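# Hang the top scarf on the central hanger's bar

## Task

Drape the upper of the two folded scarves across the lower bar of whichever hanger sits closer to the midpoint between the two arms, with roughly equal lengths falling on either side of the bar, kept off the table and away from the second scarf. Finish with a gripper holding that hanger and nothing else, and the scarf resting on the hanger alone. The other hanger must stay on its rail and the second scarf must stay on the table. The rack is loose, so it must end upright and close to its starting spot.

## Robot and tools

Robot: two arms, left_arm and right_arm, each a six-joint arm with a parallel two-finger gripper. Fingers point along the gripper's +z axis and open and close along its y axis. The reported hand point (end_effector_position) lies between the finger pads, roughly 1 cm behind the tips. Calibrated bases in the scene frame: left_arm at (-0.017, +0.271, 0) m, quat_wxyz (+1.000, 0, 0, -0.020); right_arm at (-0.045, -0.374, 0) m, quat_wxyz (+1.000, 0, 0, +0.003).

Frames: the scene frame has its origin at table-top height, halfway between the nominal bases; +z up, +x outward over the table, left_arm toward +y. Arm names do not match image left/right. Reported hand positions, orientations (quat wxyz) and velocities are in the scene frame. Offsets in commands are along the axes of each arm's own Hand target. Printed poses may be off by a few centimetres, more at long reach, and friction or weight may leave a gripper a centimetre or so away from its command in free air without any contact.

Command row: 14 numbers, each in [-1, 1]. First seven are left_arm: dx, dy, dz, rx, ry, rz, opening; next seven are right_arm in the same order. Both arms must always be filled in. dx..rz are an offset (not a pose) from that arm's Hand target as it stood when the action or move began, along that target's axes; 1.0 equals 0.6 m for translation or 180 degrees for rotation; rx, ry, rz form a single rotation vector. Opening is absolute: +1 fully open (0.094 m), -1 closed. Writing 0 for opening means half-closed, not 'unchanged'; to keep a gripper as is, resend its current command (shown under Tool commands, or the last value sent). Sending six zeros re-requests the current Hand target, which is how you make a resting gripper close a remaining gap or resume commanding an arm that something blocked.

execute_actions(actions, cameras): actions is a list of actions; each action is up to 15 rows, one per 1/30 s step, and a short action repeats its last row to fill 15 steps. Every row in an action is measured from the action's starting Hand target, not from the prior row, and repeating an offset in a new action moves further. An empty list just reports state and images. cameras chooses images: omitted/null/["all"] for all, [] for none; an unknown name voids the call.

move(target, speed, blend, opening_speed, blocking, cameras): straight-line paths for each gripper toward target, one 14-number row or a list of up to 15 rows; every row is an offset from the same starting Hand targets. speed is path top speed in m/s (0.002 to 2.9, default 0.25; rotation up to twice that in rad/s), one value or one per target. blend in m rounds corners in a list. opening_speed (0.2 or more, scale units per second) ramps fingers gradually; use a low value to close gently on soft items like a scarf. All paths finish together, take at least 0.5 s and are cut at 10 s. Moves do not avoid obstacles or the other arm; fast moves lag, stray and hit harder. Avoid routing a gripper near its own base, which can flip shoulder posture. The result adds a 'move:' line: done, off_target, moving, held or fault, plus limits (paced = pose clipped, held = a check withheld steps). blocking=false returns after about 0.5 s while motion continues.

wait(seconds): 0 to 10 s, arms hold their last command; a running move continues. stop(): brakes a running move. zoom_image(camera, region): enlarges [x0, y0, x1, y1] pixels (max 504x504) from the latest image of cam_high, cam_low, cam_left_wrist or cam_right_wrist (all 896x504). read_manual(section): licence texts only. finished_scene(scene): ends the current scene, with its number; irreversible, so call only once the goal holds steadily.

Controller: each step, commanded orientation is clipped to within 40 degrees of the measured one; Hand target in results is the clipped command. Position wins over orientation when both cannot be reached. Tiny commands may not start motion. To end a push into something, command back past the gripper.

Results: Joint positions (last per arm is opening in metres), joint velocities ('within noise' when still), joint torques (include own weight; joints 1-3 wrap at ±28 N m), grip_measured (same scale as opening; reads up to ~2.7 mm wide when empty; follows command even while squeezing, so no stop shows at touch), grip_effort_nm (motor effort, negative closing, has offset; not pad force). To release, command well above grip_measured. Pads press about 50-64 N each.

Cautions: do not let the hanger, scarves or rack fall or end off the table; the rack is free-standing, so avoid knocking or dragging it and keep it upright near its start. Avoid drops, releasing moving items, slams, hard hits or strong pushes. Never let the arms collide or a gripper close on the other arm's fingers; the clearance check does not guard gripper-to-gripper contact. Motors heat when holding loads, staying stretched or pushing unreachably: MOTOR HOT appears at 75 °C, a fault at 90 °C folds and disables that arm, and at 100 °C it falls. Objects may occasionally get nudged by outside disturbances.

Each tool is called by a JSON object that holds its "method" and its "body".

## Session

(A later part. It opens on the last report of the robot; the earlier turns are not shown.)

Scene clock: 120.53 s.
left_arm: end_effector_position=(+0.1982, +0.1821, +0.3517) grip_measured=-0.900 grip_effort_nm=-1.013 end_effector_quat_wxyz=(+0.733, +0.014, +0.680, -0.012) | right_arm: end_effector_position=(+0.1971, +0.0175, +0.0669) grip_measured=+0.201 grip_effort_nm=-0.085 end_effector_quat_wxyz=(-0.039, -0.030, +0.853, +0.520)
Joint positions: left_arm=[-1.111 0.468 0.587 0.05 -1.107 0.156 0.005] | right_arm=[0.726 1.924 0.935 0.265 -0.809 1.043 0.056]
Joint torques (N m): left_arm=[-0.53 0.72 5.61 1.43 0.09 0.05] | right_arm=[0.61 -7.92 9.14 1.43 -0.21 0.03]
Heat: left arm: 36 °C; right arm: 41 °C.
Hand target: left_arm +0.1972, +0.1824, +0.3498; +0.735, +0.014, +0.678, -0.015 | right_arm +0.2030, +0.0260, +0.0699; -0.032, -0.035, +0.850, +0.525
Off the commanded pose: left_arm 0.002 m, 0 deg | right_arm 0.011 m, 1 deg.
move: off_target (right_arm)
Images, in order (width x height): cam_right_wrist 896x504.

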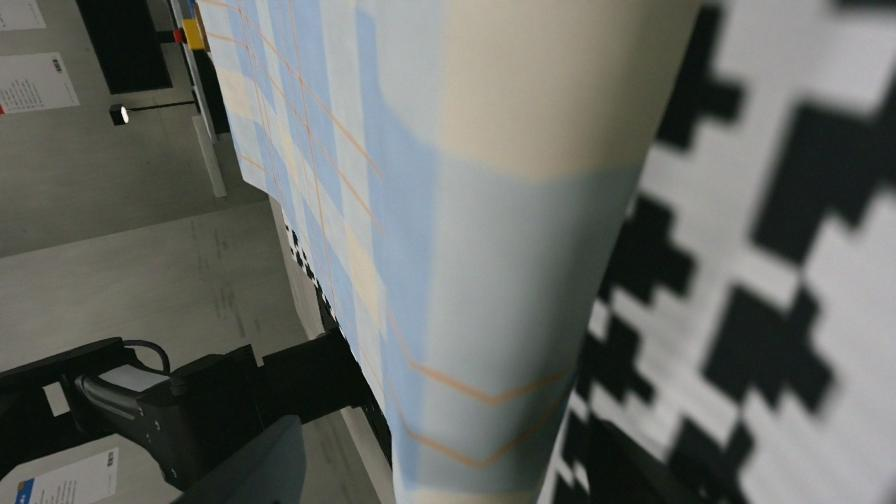

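{"method": "move", "body": {"target": [0,0,0,0,0,0,-1, 0,-0.0187,0.0298,0,0,0,-0.65], "speed": 0.015, "opening_speed": 0.6, "cameras": ["cam_right_wrist","cam_low","cam_high"]}}

{"method": "zoom_image", "body": {"camera": "cam_high", "region": [270, 340, 480, 504]}}

{"method": "zoom_image", "body": {"camera": "cam_low", "region": [300, 240, 450, 330]}}

Scene clock: 122.83 s.
left_arm: end_effector_position=(+0.1982, +0.1821, +0.3517) grip_measured=-0.900 grip_effort_nm=-1.013 end_effector_quat_wxyz=(+0.733, +0.014, +0.680, -0.012) | right_arm: end_effector_position=(+0.1974, +0.0278, +0.0506) grip_measured=-0.648 grip_effort_nm=-0.120 end_effector_quat_wxyz=(-0.038, -0.029, +0.853, +0.520)
Joint positions: left_arm=[-1.111 0.468 0.587 0.05 -1.107 0.156 0.005] | right_arm=[0.747 1.991 0.943 0.343 -0.79 1.065 0.017]
Joint torques (N m): left_arm=[-0.51 0.72 5.63 1.43 0.09 0.06] | right_arm=[0.87 -8.09 8.8 1.37 -0.2 -0.02]
Heat: left arm: 36 °C; right arm: 40 °C.
Hand target: left_arm +0.1972, +0.1824, +0.3498; +0.735, +0.014, +0.678, -0.015 | right_arm +0.2017, +0.0369, +0.0519; -0.032, -0.035, +0.850, +0.525
Off the commanded pose: left_arm 0.002 m, 0 deg | right_arm 0.010 m, 1 deg.
move: done
Images, in order (width x height): cam_high 896x504, cam_low 896x504, cam_right_wrist 896x504.

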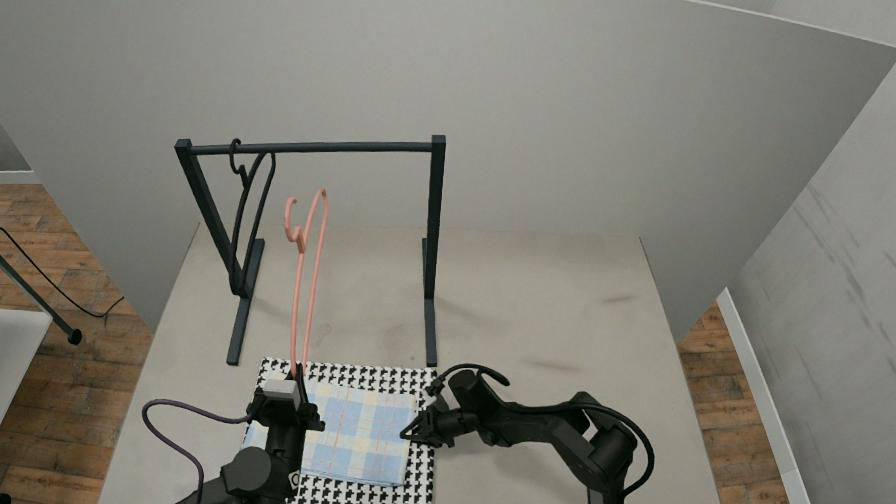

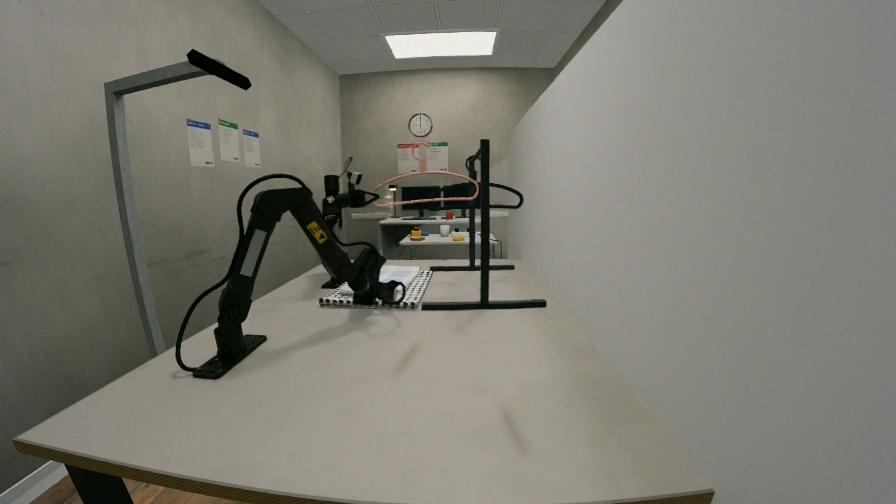

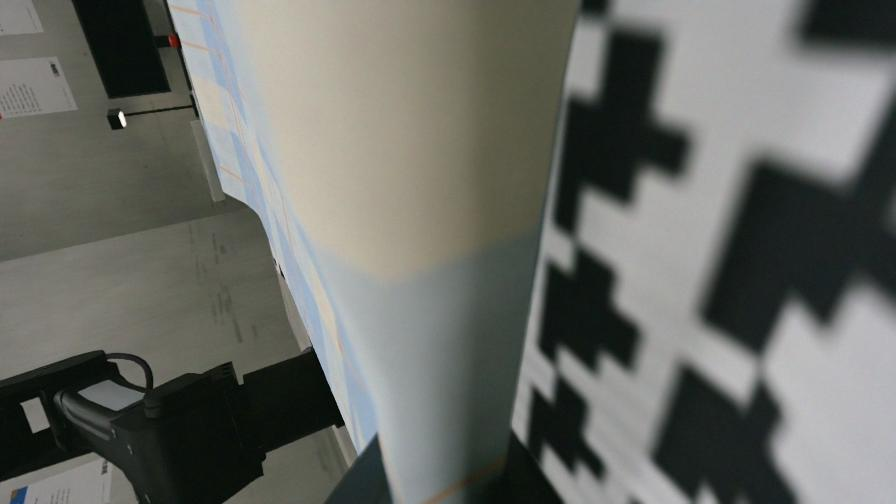

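Scaled by 2.400.

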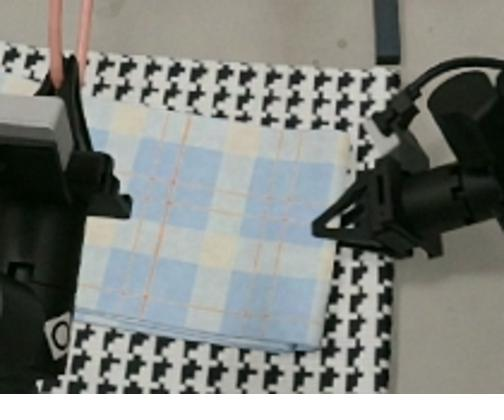

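Scaled by 3.360.

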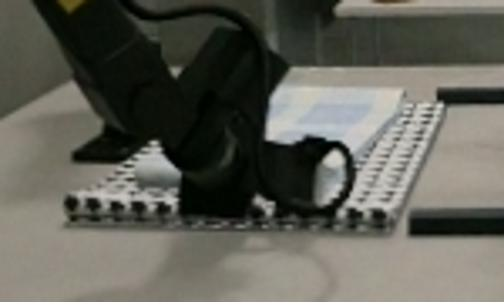

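{"method": "move", "body": {"target": [0,0,0,0,0,0,-1, 0,0.003,0.006,0,0,0,-1], "speed": 0.02, "opening_speed": 0.3, "cameras": ["cam_right_wrist"]}}

Scene clock: 124.47 s.
left_arm: end_effector_position=(+0.1982, +0.1821, +0.3517) grip_measured=-0.900 grip_effort_nm=-1.023 end_effector_quat_wxyz=(+0.733, +0.014, +0.680, -0.012) | right_arm: end_effector_position=(+0.1974, +0.0323, +0.0521) grip_measured=-0.926 grip_effort_nm=-1.028 end_effector_quat_wxyz=(-0.037, -0.030, +0.851, +0.522)
Joint positions: left_arm=[-1.111 0.468 0.587 0.05 -1.107 0.156 0.005] | right_arm=[0.756 1.997 0.954 0.349 -0.786 1.074 0.003]
Joint torques (N m): left_arm=[-0.53 0.7 5.63 1.43 0.09 0.06] | right_arm=[0.91 -8.08 8.75 1.4 -0.18 0]
Heat: left arm: 36 °C; right arm: 40 °C.
Hand target: left_arm +0.1972, +0.1824, +0.3498; +0.735, +0.014, +0.678, -0.015 | right_arm +0.2013, +0.0408, +0.0519; -0.032, -0.035, +0.850, +0.525
Off the commanded pose: left_arm 0.002 m, 0 deg | right_arm 0.009 m, 1 deg.
move: done
Images, in order (width x height): cam_right_wrist 896x504.

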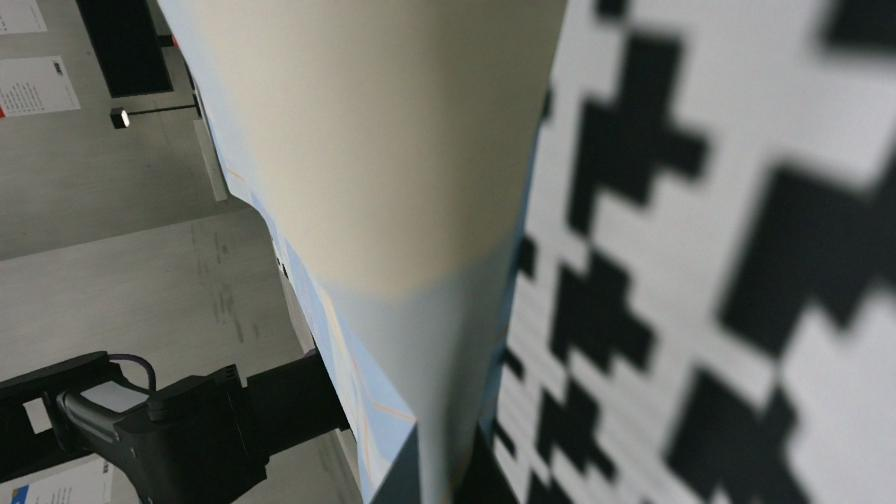

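{"method": "move", "body": {"target": [0,0,0,0,0,0,-1, 0.0018,0.0895,-0.0447,0,0,0,-1], "speed": 0.08, "cameras": ["cam_right_wrist","cam_low","cam_high"]}}

{"method": "zoom_image", "body": {"camera": "cam_low", "region": [300, 220, 450, 330]}}

Scene clock: 131.00 s.
left_arm: end_effector_position=(+0.1982, +0.1821, +0.3517) grip_measured=-0.900 grip_effort_nm=-1.023 end_effector_quat_wxyz=(+0.733, +0.014, +0.680, -0.012) | right_arm: end_effector_position=(+0.1992, +0.0327, +0.0859) grip_measured=-0.927 grip_effort_nm=-1.043 end_effector_quat_wxyz=(-0.048, -0.018, +0.859, +0.509)
Joint positions: left_arm=[-1.111 0.468 0.587 0.05 -1.107 0.156 0.005] | right_arm=[0.756 1.908 1.034 0.138 -0.779 1.078 0.003]
Joint torques (N m): left_arm=[-0.53 0.7 5.63 1.42 0.1 0.05] | right_arm=[0.92 -13 9.46 1.18 -0.25 -0.03]
Heat: left arm: 36 °C; right arm: 40 °C.
Hand target: left_arm +0.1972, +0.1824, +0.3498; +0.735, +0.014, +0.678, -0.015 | right_arm +0.2014, +0.0409, +0.1120; -0.032, -0.035, +0.850, +0.525
Off the commanded pose: left_arm 0.002 m, 0 deg | right_arm 0.027 m, 3 deg.
move: off_target (right_arm)
Images, in order (width x height): cam_high 896x504, cam_low 896x504, cam_right_wrist 896x504.

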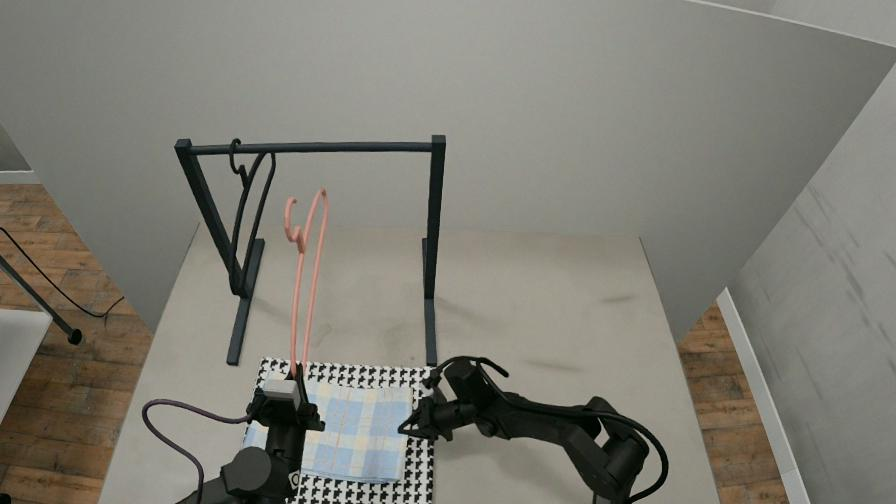

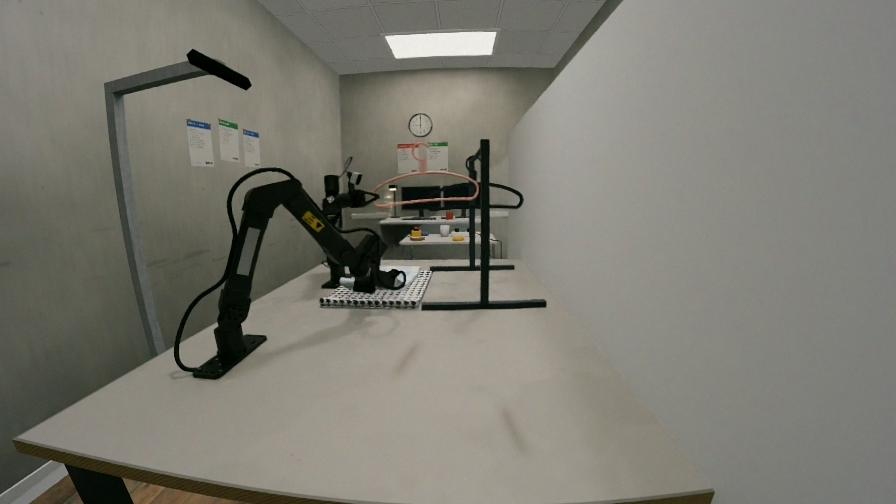

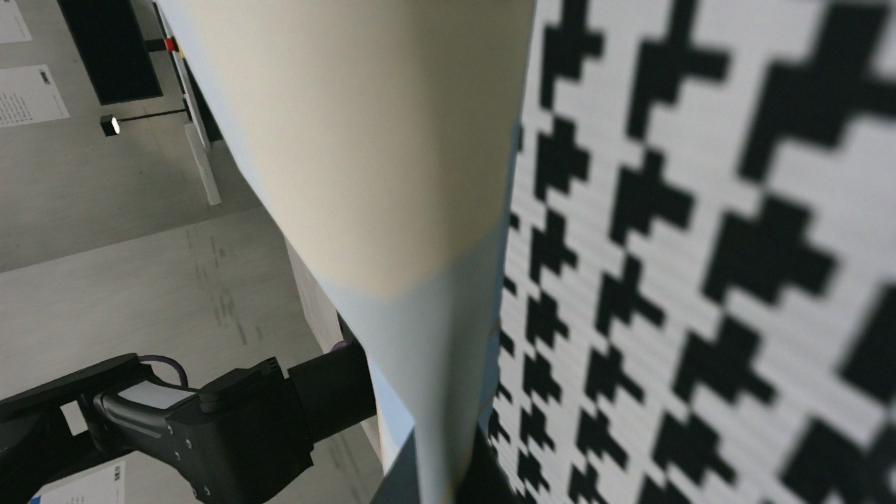

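Scaled by 3.360.

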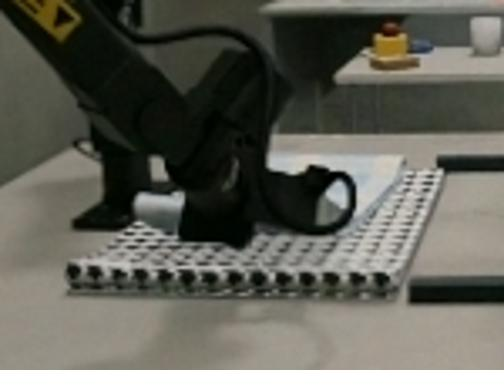

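{"method": "move", "body": {"target": [0,0,0,0,0,0,-1, 0.0045,0.1417,-0.0893,-0.05,0,0,-1], "speed": 0.12, "cameras": ["cam_right_wrist","cam_low","cam_high"]}}

{"method": "zoom_image", "body": {"camera": "cam_low", "region": [300, 200, 450, 330]}}

Scene clock: 134.03 s.
left_arm: end_effector_position=(+0.1982, +0.1821, +0.3517) grip_measured=-0.900 grip_effort_nm=-1.013 end_effector_quat_wxyz=(+0.733, +0.014, +0.680, -0.012) | right_arm: end_effector_position=(+0.1980, +0.0300, +0.1804) grip_measured=-0.927 grip_effort_nm=-1.038 end_effector_quat_wxyz=(-0.050, -0.015, +0.821, +0.568)
Joint positions: left_arm=[-1.111 0.468 0.587 0.05 -1.107 0.156 0.005] | right_arm=[0.732 1.727 1.084 0.079 -0.858 1.193 0.003]
Joint torques (N m): left_arm=[-0.5 0.72 5.6 1.43 0.09 0.05] | right_arm=[-0.75 -12.03 10.84 1.4 -0.43 0]
Heat: left arm: 36 °C; right arm: 41 °C.
Hand target: left_arm +0.1972, +0.1824, +0.3498; +0.735, +0.014, +0.678, -0.015 | right_arm +0.2013, +0.0310, +0.2121; -0.035, -0.032, +0.806, +0.590
Off the commanded pose: left_arm 0.002 m, 0 deg | right_arm 0.032 m, 4 deg.
move: off_target (right_arm)
Images, in order (width x height): cam_high 896x504, cam_low 896x504, cam_right_wrist 896x504.

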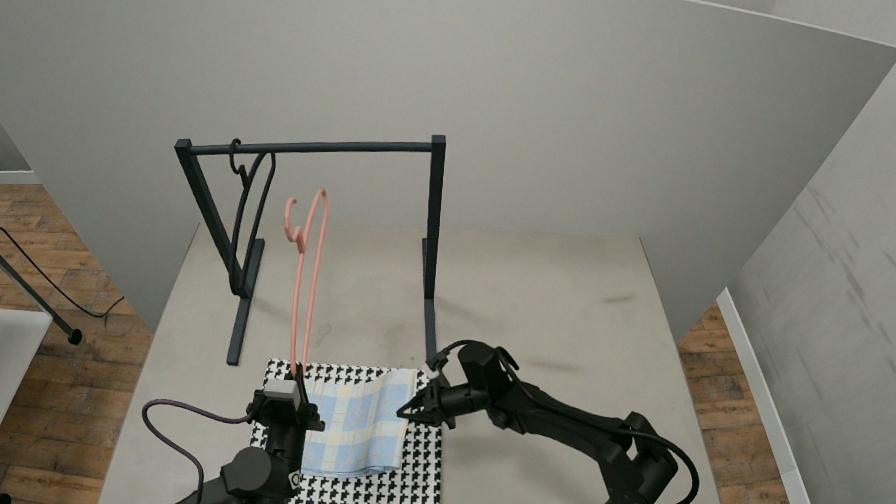

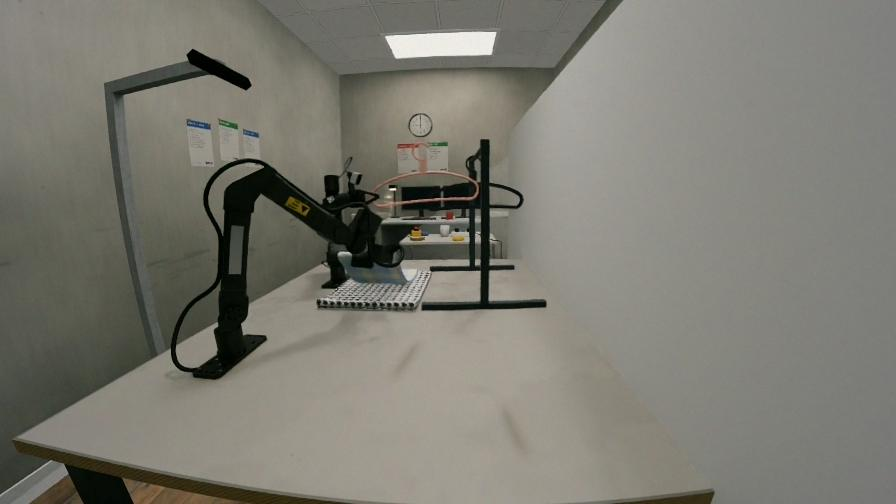

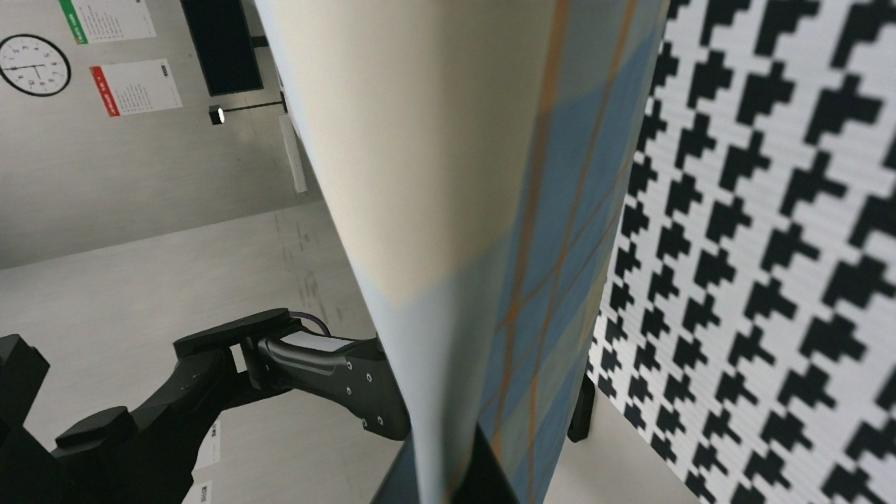

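Scaled by 3.360.

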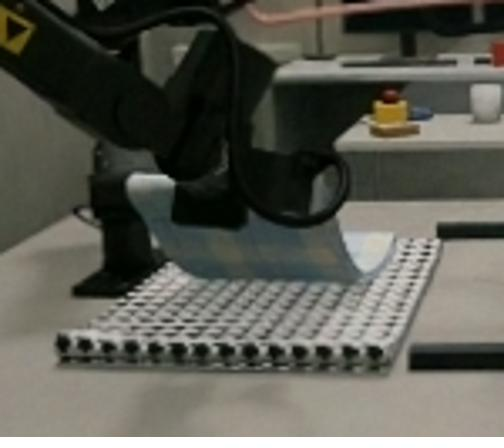

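{"method": "move", "body": {"target": [[0,0,0,0,0,0,-1, 0.0183,0.177,-0.2125,-0.05,0,0,-1],[0,0,0,0,0,0,-1, 0.0298,0.4269,-0.3612,-0.097,0,0,-1]], "speed": 0.15, "blend": 0.03, "cameras": ["cam_right_wrist","cam_low","cam_high"]}}

{"method": "zoom_image", "body": {"camera": "cam_low", "region": [280, 100, 520, 340]}}

Scene clock: 137.70 s.
left_arm: end_effector_position=(+0.1982, +0.1821, +0.3517) grip_measured=-0.900 grip_effort_nm=-1.018 end_effector_quat_wxyz=(+0.733, +0.014, +0.680, -0.012) | right_arm: end_effector_position=(+0.2020, -0.0969, +0.5133) grip_measured=-0.927 grip_effort_nm=-1.043 end_effector_quat_wxyz=(-0.045, -0.017, +0.710, +0.703)
Joint positions: left_arm=[-1.111 0.468 0.587 0.05 -1.107 0.156 0.005] | right_arm=[0.353 1.484 1.808 -0.353 -1.301 1.583 0.003]
Joint torques (N m): left_arm=[-0.51 0.72 5.63 1.42 0.09 0.06] | right_arm=[-0.59 -5.34 10.02 1.27 -0.16 0.03]
Heat: left arm: 36 °C; right arm: 41 °C.
Hand target: left_arm +0.1972, +0.1824, +0.3498; +0.735, +0.014, +0.678, -0.015 | right_arm +0.2011, -0.0990, +0.5219; -0.039, -0.027, +0.707, +0.705
Off the commanded pose: left_arm 0.002 m, 0 deg | right_arm 0.009 m, 1 deg.
move: done
Images, in order (width x height): cam_high 896x504, cam_low 896x504, cam_right_wrist 896x504.

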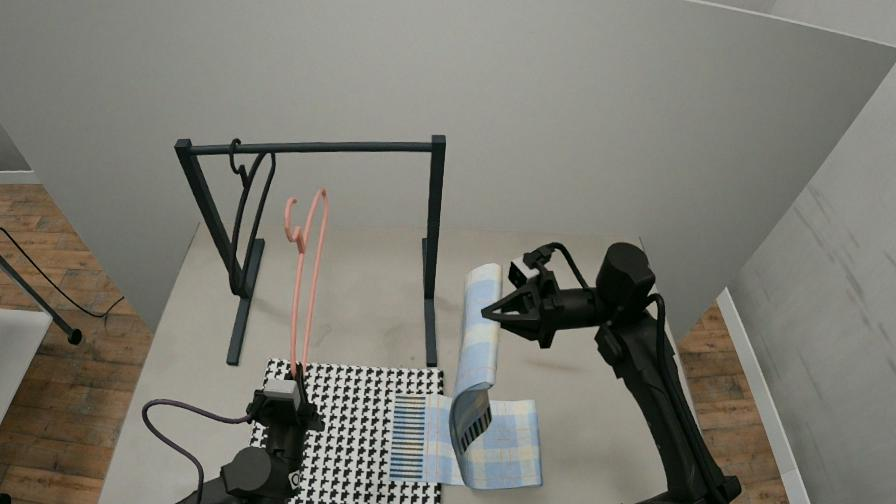

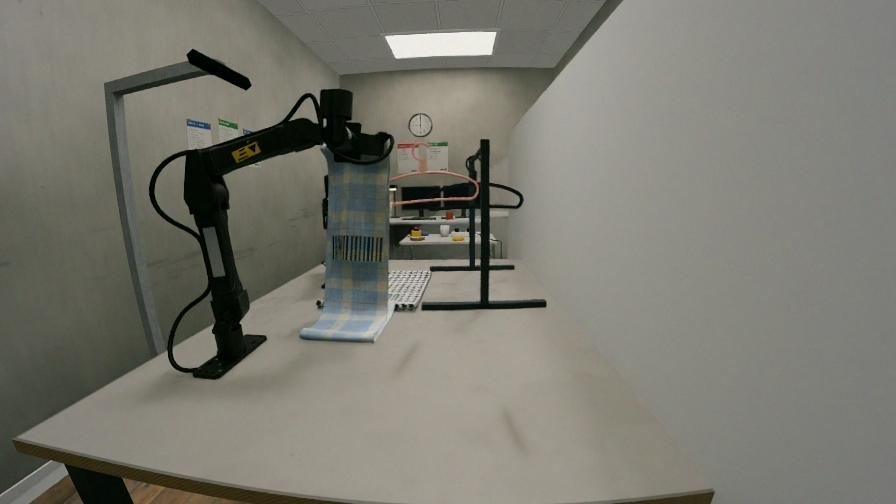

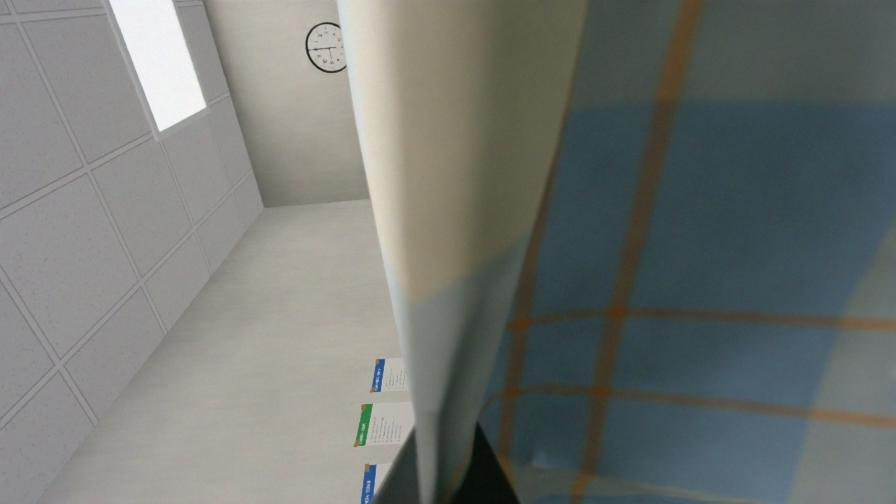

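Scaled by 2.100.

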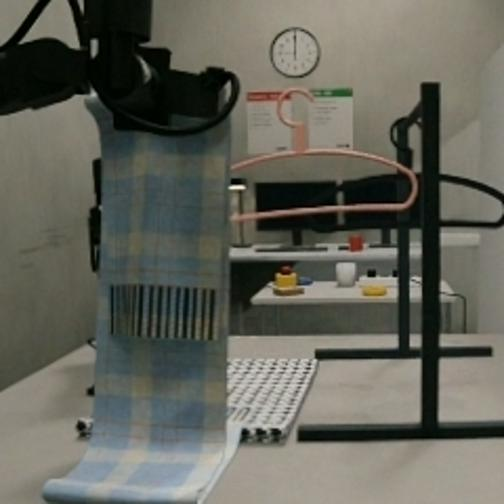

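{"method": "zoom_image", "body": {"camera": "cam_high", "region": [370, 240, 570, 504]}}

{"method": "zoom_image", "body": {"camera": "cam_low", "region": [290, 140, 450, 350]}}

Scaled by 1.909.

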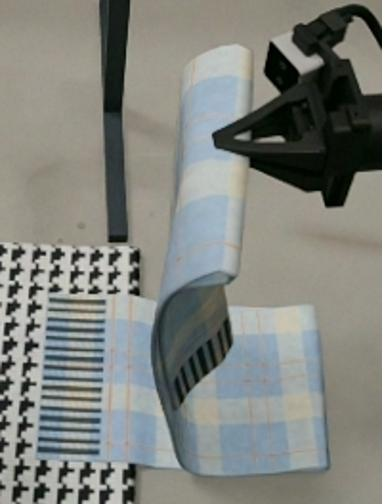

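Scaled by 2.400.

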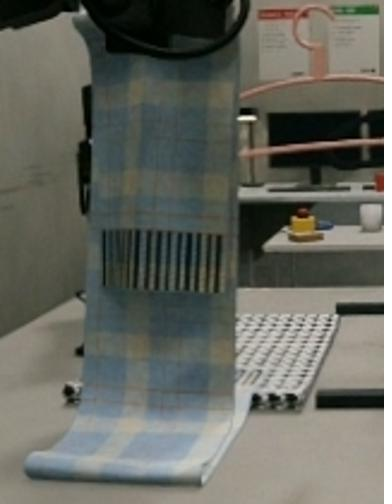

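{"method": "move", "body": {"target": [0,0,0,0,0,0,-1, -0.0235,0.0967,-0.071,0,-0.222,0,-1], "speed": 0.15, "cameras": ["cam_low","cam_high"]}}

{"method": "zoom_image", "body": {"camera": "cam_high", "region": [370, 240, 570, 504]}}

{"method": "zoom_image", "body": {"camera": "cam_low", "region": [240, 80, 480, 360]}}

Scene clock: 151.50 s.
left_arm: end_effector_position=(+0.1982, +0.1821, +0.3517) grip_measured=-0.900 grip_effort_nm=-1.018 end_effector_quat_wxyz=(+0.733, +0.014, +0.680, -0.012) | right_arm: end_effector_position=(+0.2331, -0.1350, +0.5586) grip_measured=-0.927 grip_effort_nm=-1.043 end_effector_quat_wxyz=(+0.185, +0.234, +0.691, +0.658)
Joint positions: left_arm=[-1.111 0.468 0.587 0.05 -1.107 0.156 0.005] | right_arm=[0.469 1.387 2.043 -0.729 -0.494 1.589 0.003]
Joint torques (N m): left_arm=[-0.53 0.72 5.61 1.44 0.09 0.06] | right_arm=[0.81 -5.71 9.07 1.76 0.1 -0.12]
Heat: left arm: 36 °C; right arm: 39 °C.
Hand target: left_arm +0.1972, +0.1824, +0.3498; +0.735, +0.014, +0.678, -0.015 | right_arm +0.2202, -0.1399, +0.5797; +0.205, +0.216, +0.678, +0.672
Off the commanded pose: left_arm 0.002 m, 0 deg | right_arm 0.025 m, 4 deg.
move: off_target (right_arm)
Images, in order (width x height): cam_high 896x504, cam_low 896x504.

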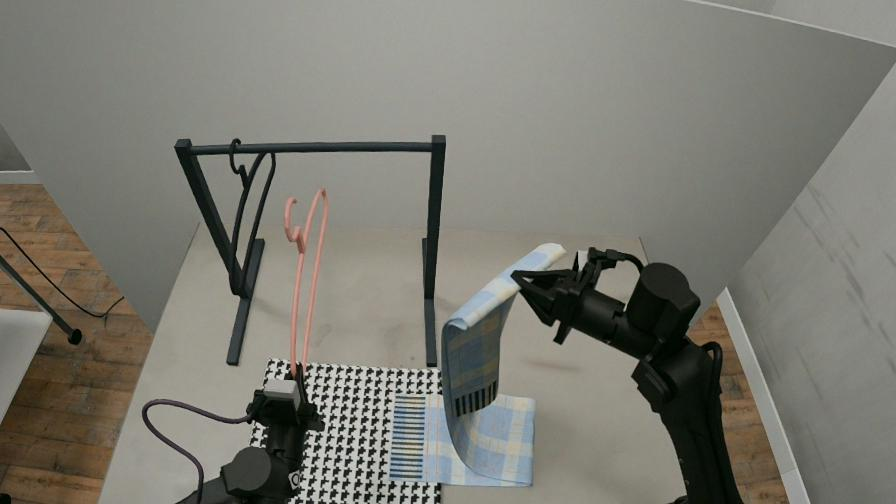

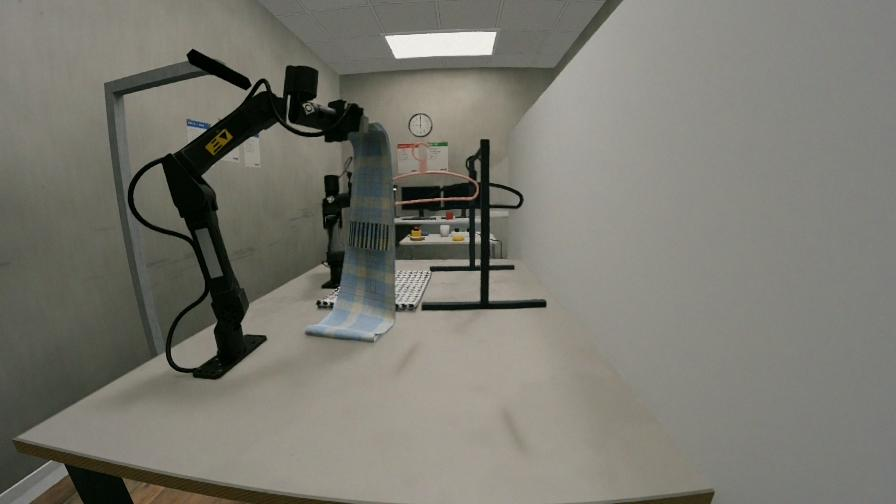

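Scaled by 1.909.

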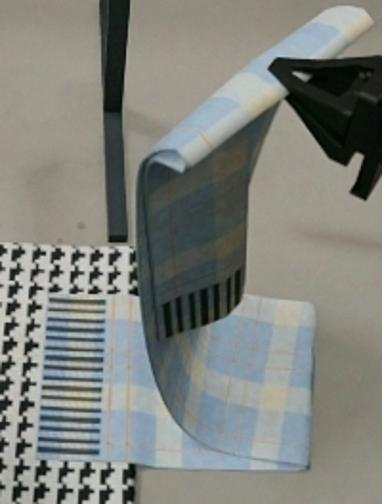

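Scaled by 1.800.

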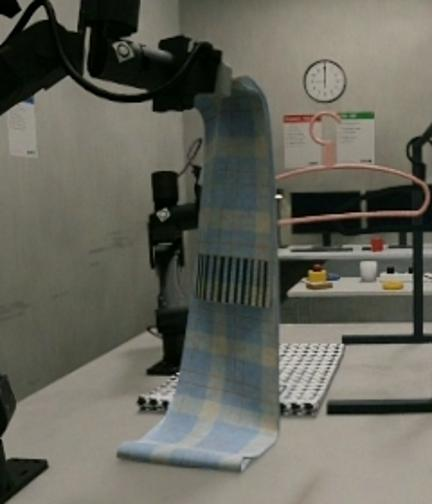

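{"method": "move", "body": {"target": [0,0,0,0,0,0,-1, -0.1027,-0.0508,-0.1617,0,0,0,-1], "speed": 0.15, "cameras": ["cam_low","cam_high"]}}

{"method": "zoom_image", "body": {"camera": "cam_high", "region": [370, 240, 610, 504]}}

{"method": "zoom_image", "body": {"camera": "cam_low", "region": [180, 80, 480, 380]}}

Scene clock: 154.63 s.
left_arm: end_effector_position=(+0.1982, +0.1821, +0.3517) grip_measured=-0.900 grip_effort_nm=-1.013 end_effector_quat_wxyz=(+0.733, +0.014, +0.680, -0.012) | right_arm: end_effector_position=(+0.2244, -0.2557, +0.5456) grip_measured=-0.927 grip_effort_nm=-1.043 end_effector_quat_wxyz=(+0.195, +0.230, +0.679, +0.669)
Joint positions: left_arm=[-1.111 0.468 0.587 0.05 -1.107 0.156 0.005] | right_arm=[-0.178 1.227 1.829 -0.668 -1.133 1.554 0.003]
Joint torques (N m): left_arm=[-0.53 0.72 5.61 1.42 0.09 0.06] | right_arm=[-0.54 -4.81 4.55 1.62 -0.14 -0.04]
Heat: left arm: 36 °C; right arm: 39 °C.
Hand target: left_arm +0.1972, +0.1824, +0.3498; +0.735, +0.014, +0.678, -0.015 | right_arm +0.2153, -0.2549, +0.5497; +0.205, +0.216, +0.678, +0.672
Off the commanded pose: left_arm 0.002 m, 0 deg | right_arm 0.010 m, 2 deg.
move: done
Images, in order (width x height): cam_high 896x504, cam_low 896x504.

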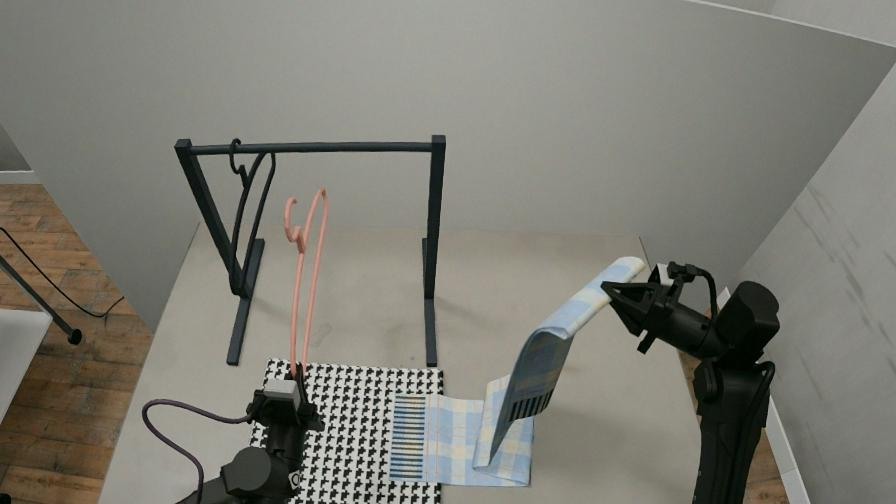

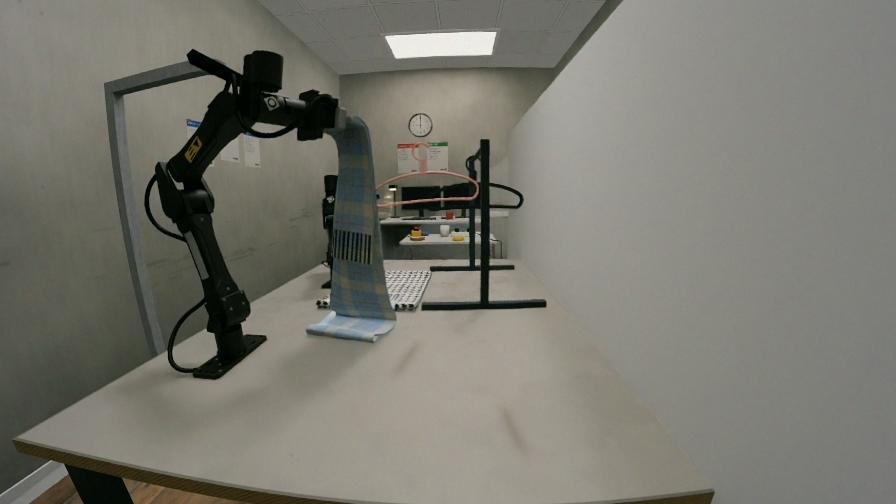

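Scaled by 1.909.

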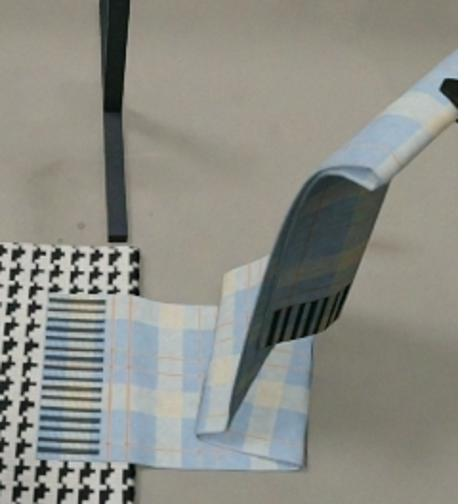

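Scaled by 1.680.

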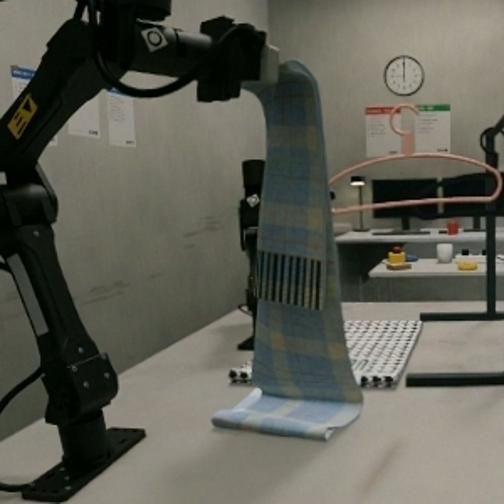

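{"method": "move", "body": {"target": [0,0,0,0,0,0,-1, -0.138,0.01,0.032,0,0,0,-1], "speed": 0.15, "cameras": ["cam_low","cam_high"]}}

{"method": "zoom_image", "body": {"camera": "cam_high", "region": [370, 240, 610, 504]}}

{"method": "zoom_image", "body": {"camera": "cam_low", "region": [180, 80, 480, 380]}}

Scene clock: 165.63 s.
left_arm: end_effector_position=(+0.1982, +0.1821, +0.3517) grip_measured=-0.900 grip_effort_nm=-1.018 end_effector_quat_wxyz=(+0.733, +0.014, +0.680, -0.012) | right_arm: end_effector_position=(+0.2985, -0.2859, +0.5419) grip_measured=-0.927 grip_effort_nm=-1.038 end_effector_quat_wxyz=(+0.189, +0.236, +0.678, +0.670)
Joint positions: left_arm=[-1.111 0.468 0.587 0.05 -1.107 0.156 0.005] | right_arm=[-0.246 1.469 1.978 -0.592 -1.201 1.554 0.003]
Joint torques (N m): left_arm=[-0.53 0.7 5.61 1.42 0.09 0.05] | right_arm=[-0.57 -4.88 9.47 1.51 -0.16 -0.06]
Heat: left arm: 36 °C; right arm: 37 °C.
Hand target: left_arm +0.1972, +0.1824, +0.3498; +0.735, +0.014, +0.678, -0.015 | right_arm +0.2945, -0.2861, +0.5544; +0.205, +0.216, +0.678, +0.672
Off the commanded pose: left_arm 0.002 m, 0 deg | right_arm 0.013 m, 3 deg.
move: off_target (right_arm)
Images, in order (width x height): cam_high 896x504, cam_low 896x504.

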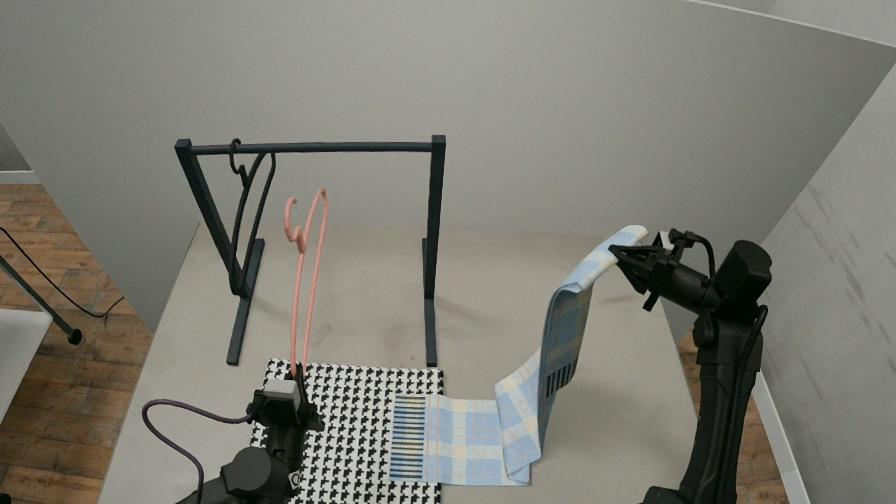

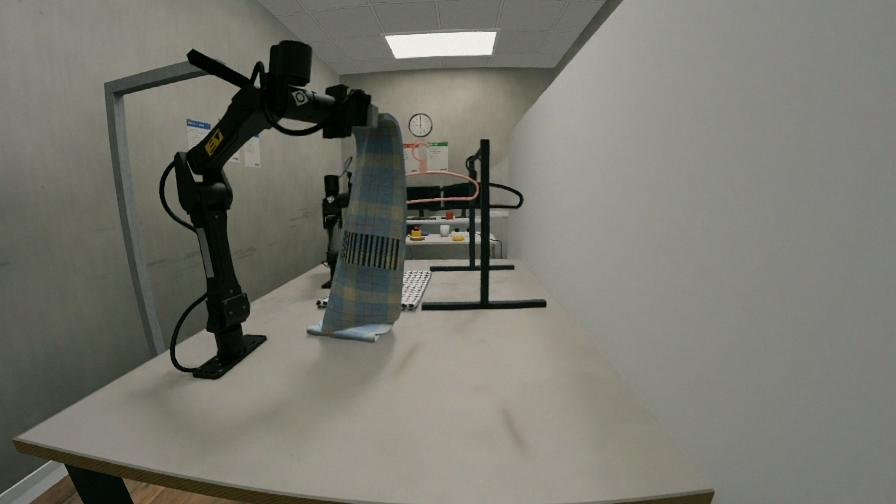

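Scaled by 1.909.

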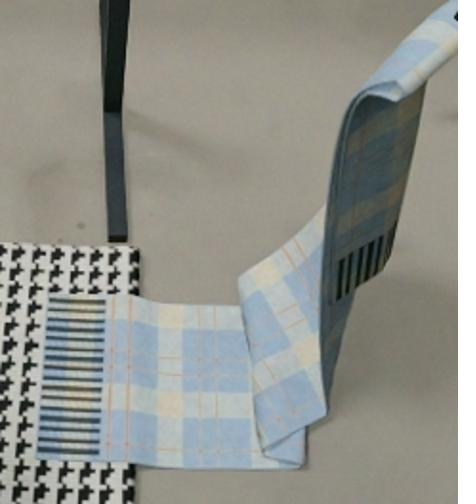

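Scaled by 1.680.

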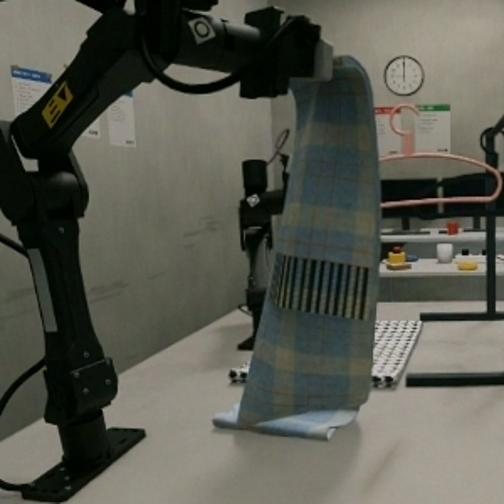

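{"method": "execute_actions", "body": {"actions": []}}

Scene clock: 168.10 s.
left_arm: end_effector_position=(+0.1982, +0.1821, +0.3517) grip_measured=-0.900 grip_effort_nm=-1.018 end_effector_quat_wxyz=(+0.733, +0.014, +0.680, -0.012) | right_arm: end_effector_position=(+0.2984, -0.2858, +0.5419) grip_measured=-0.927 grip_effort_nm=-1.048 end_effector_quat_wxyz=(+0.189, +0.236, +0.678, +0.670)
Joint positions: left_arm=[-1.111 0.468 0.587 0.05 -1.107 0.156 0.005] | right_arm=[-0.246 1.469 1.978 -0.592 -1.202 1.554 0.003]
Joint velocities: within noise
Joint torques (N m): left_arm=[-0.53 0.7 5.57 1.43 0.09 0.05] | right_arm=[-0.58 -4.86 9.57 1.51 -0.16 -0.06]
Heat: left arm: 36 °C; right arm: 37 °C.
Hand target: left_arm +0.1972, +0.1824, +0.3498; +0.735, +0.014, +0.678, -0.015 | right_arm +0.2945, -0.2861, +0.5544; +0.205, +0.216, +0.678, +0.672
Tool commands: left_gripper/opening=-1.0 right_gripper/opening=-1.0
Off the commanded pose: left_arm 0.002 m, 0 deg | right_arm 0.013 m, 3 deg.

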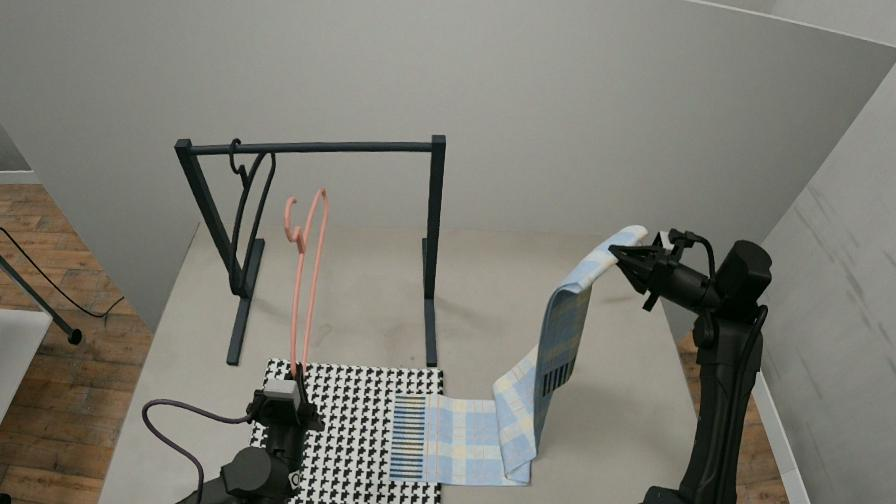

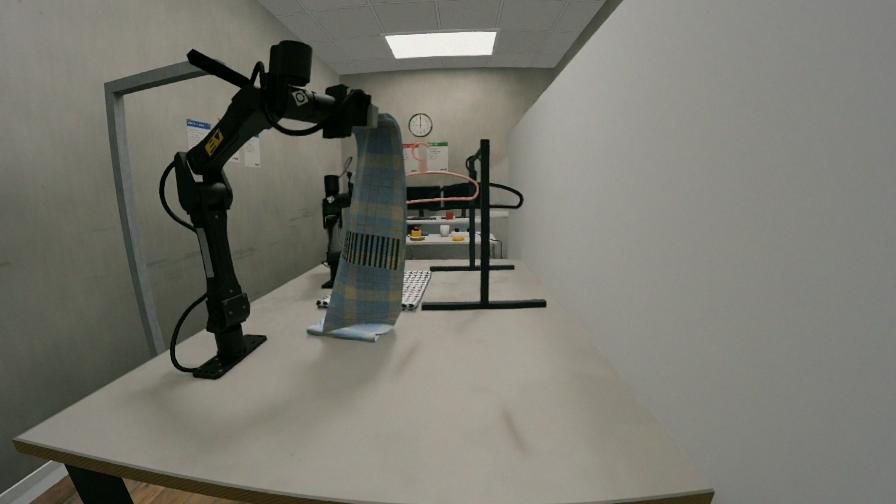

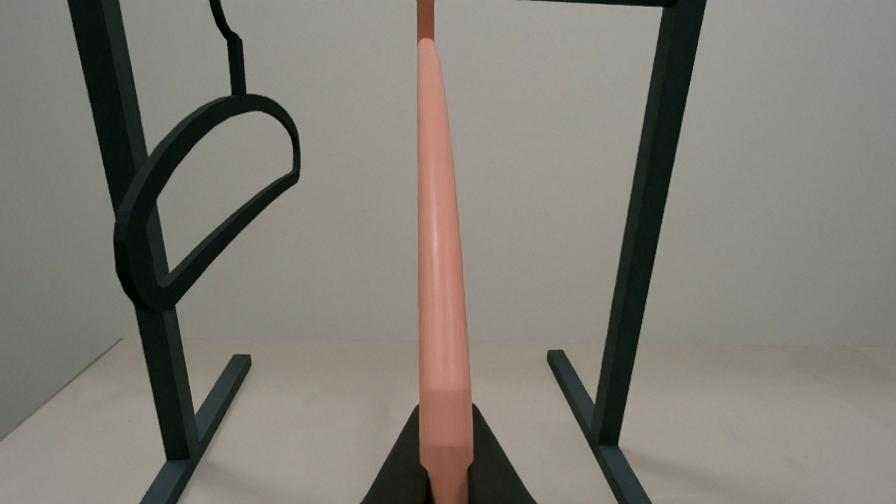

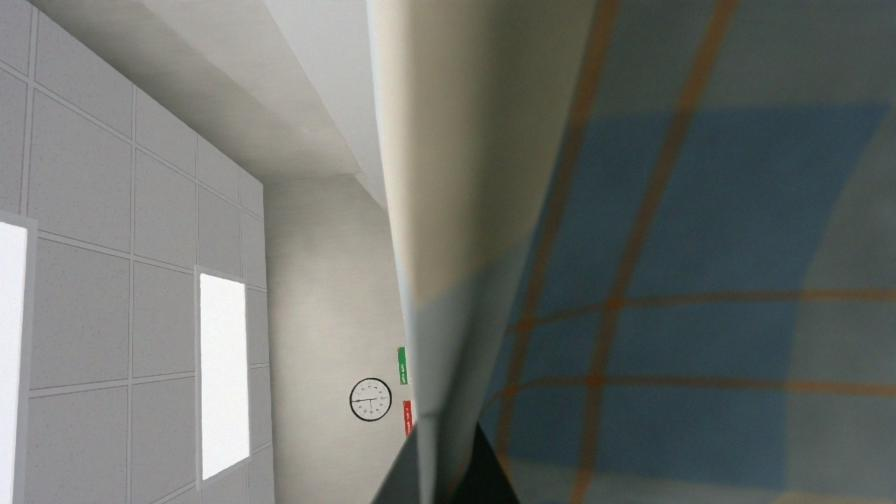

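{"method": "zoom_image", "body": {"camera": "cam_high", "region": [340, 200, 700, 504]}}

{"method": "zoom_image", "body": {"camera": "cam_low", "region": [240, 80, 540, 360]}}

Scaled by 1.400.

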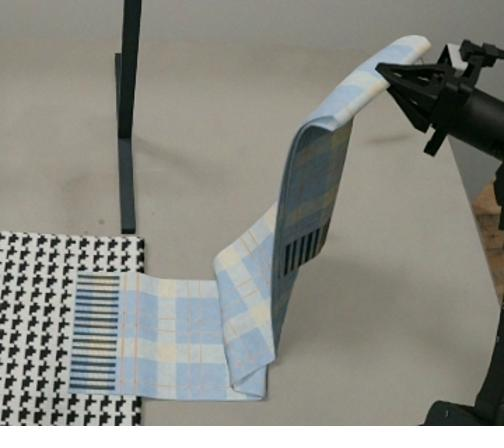

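Scaled by 1.680.

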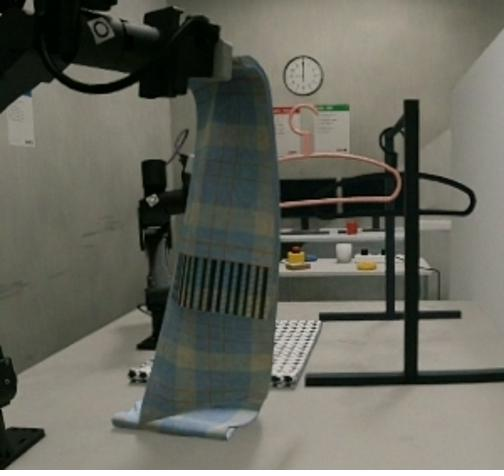

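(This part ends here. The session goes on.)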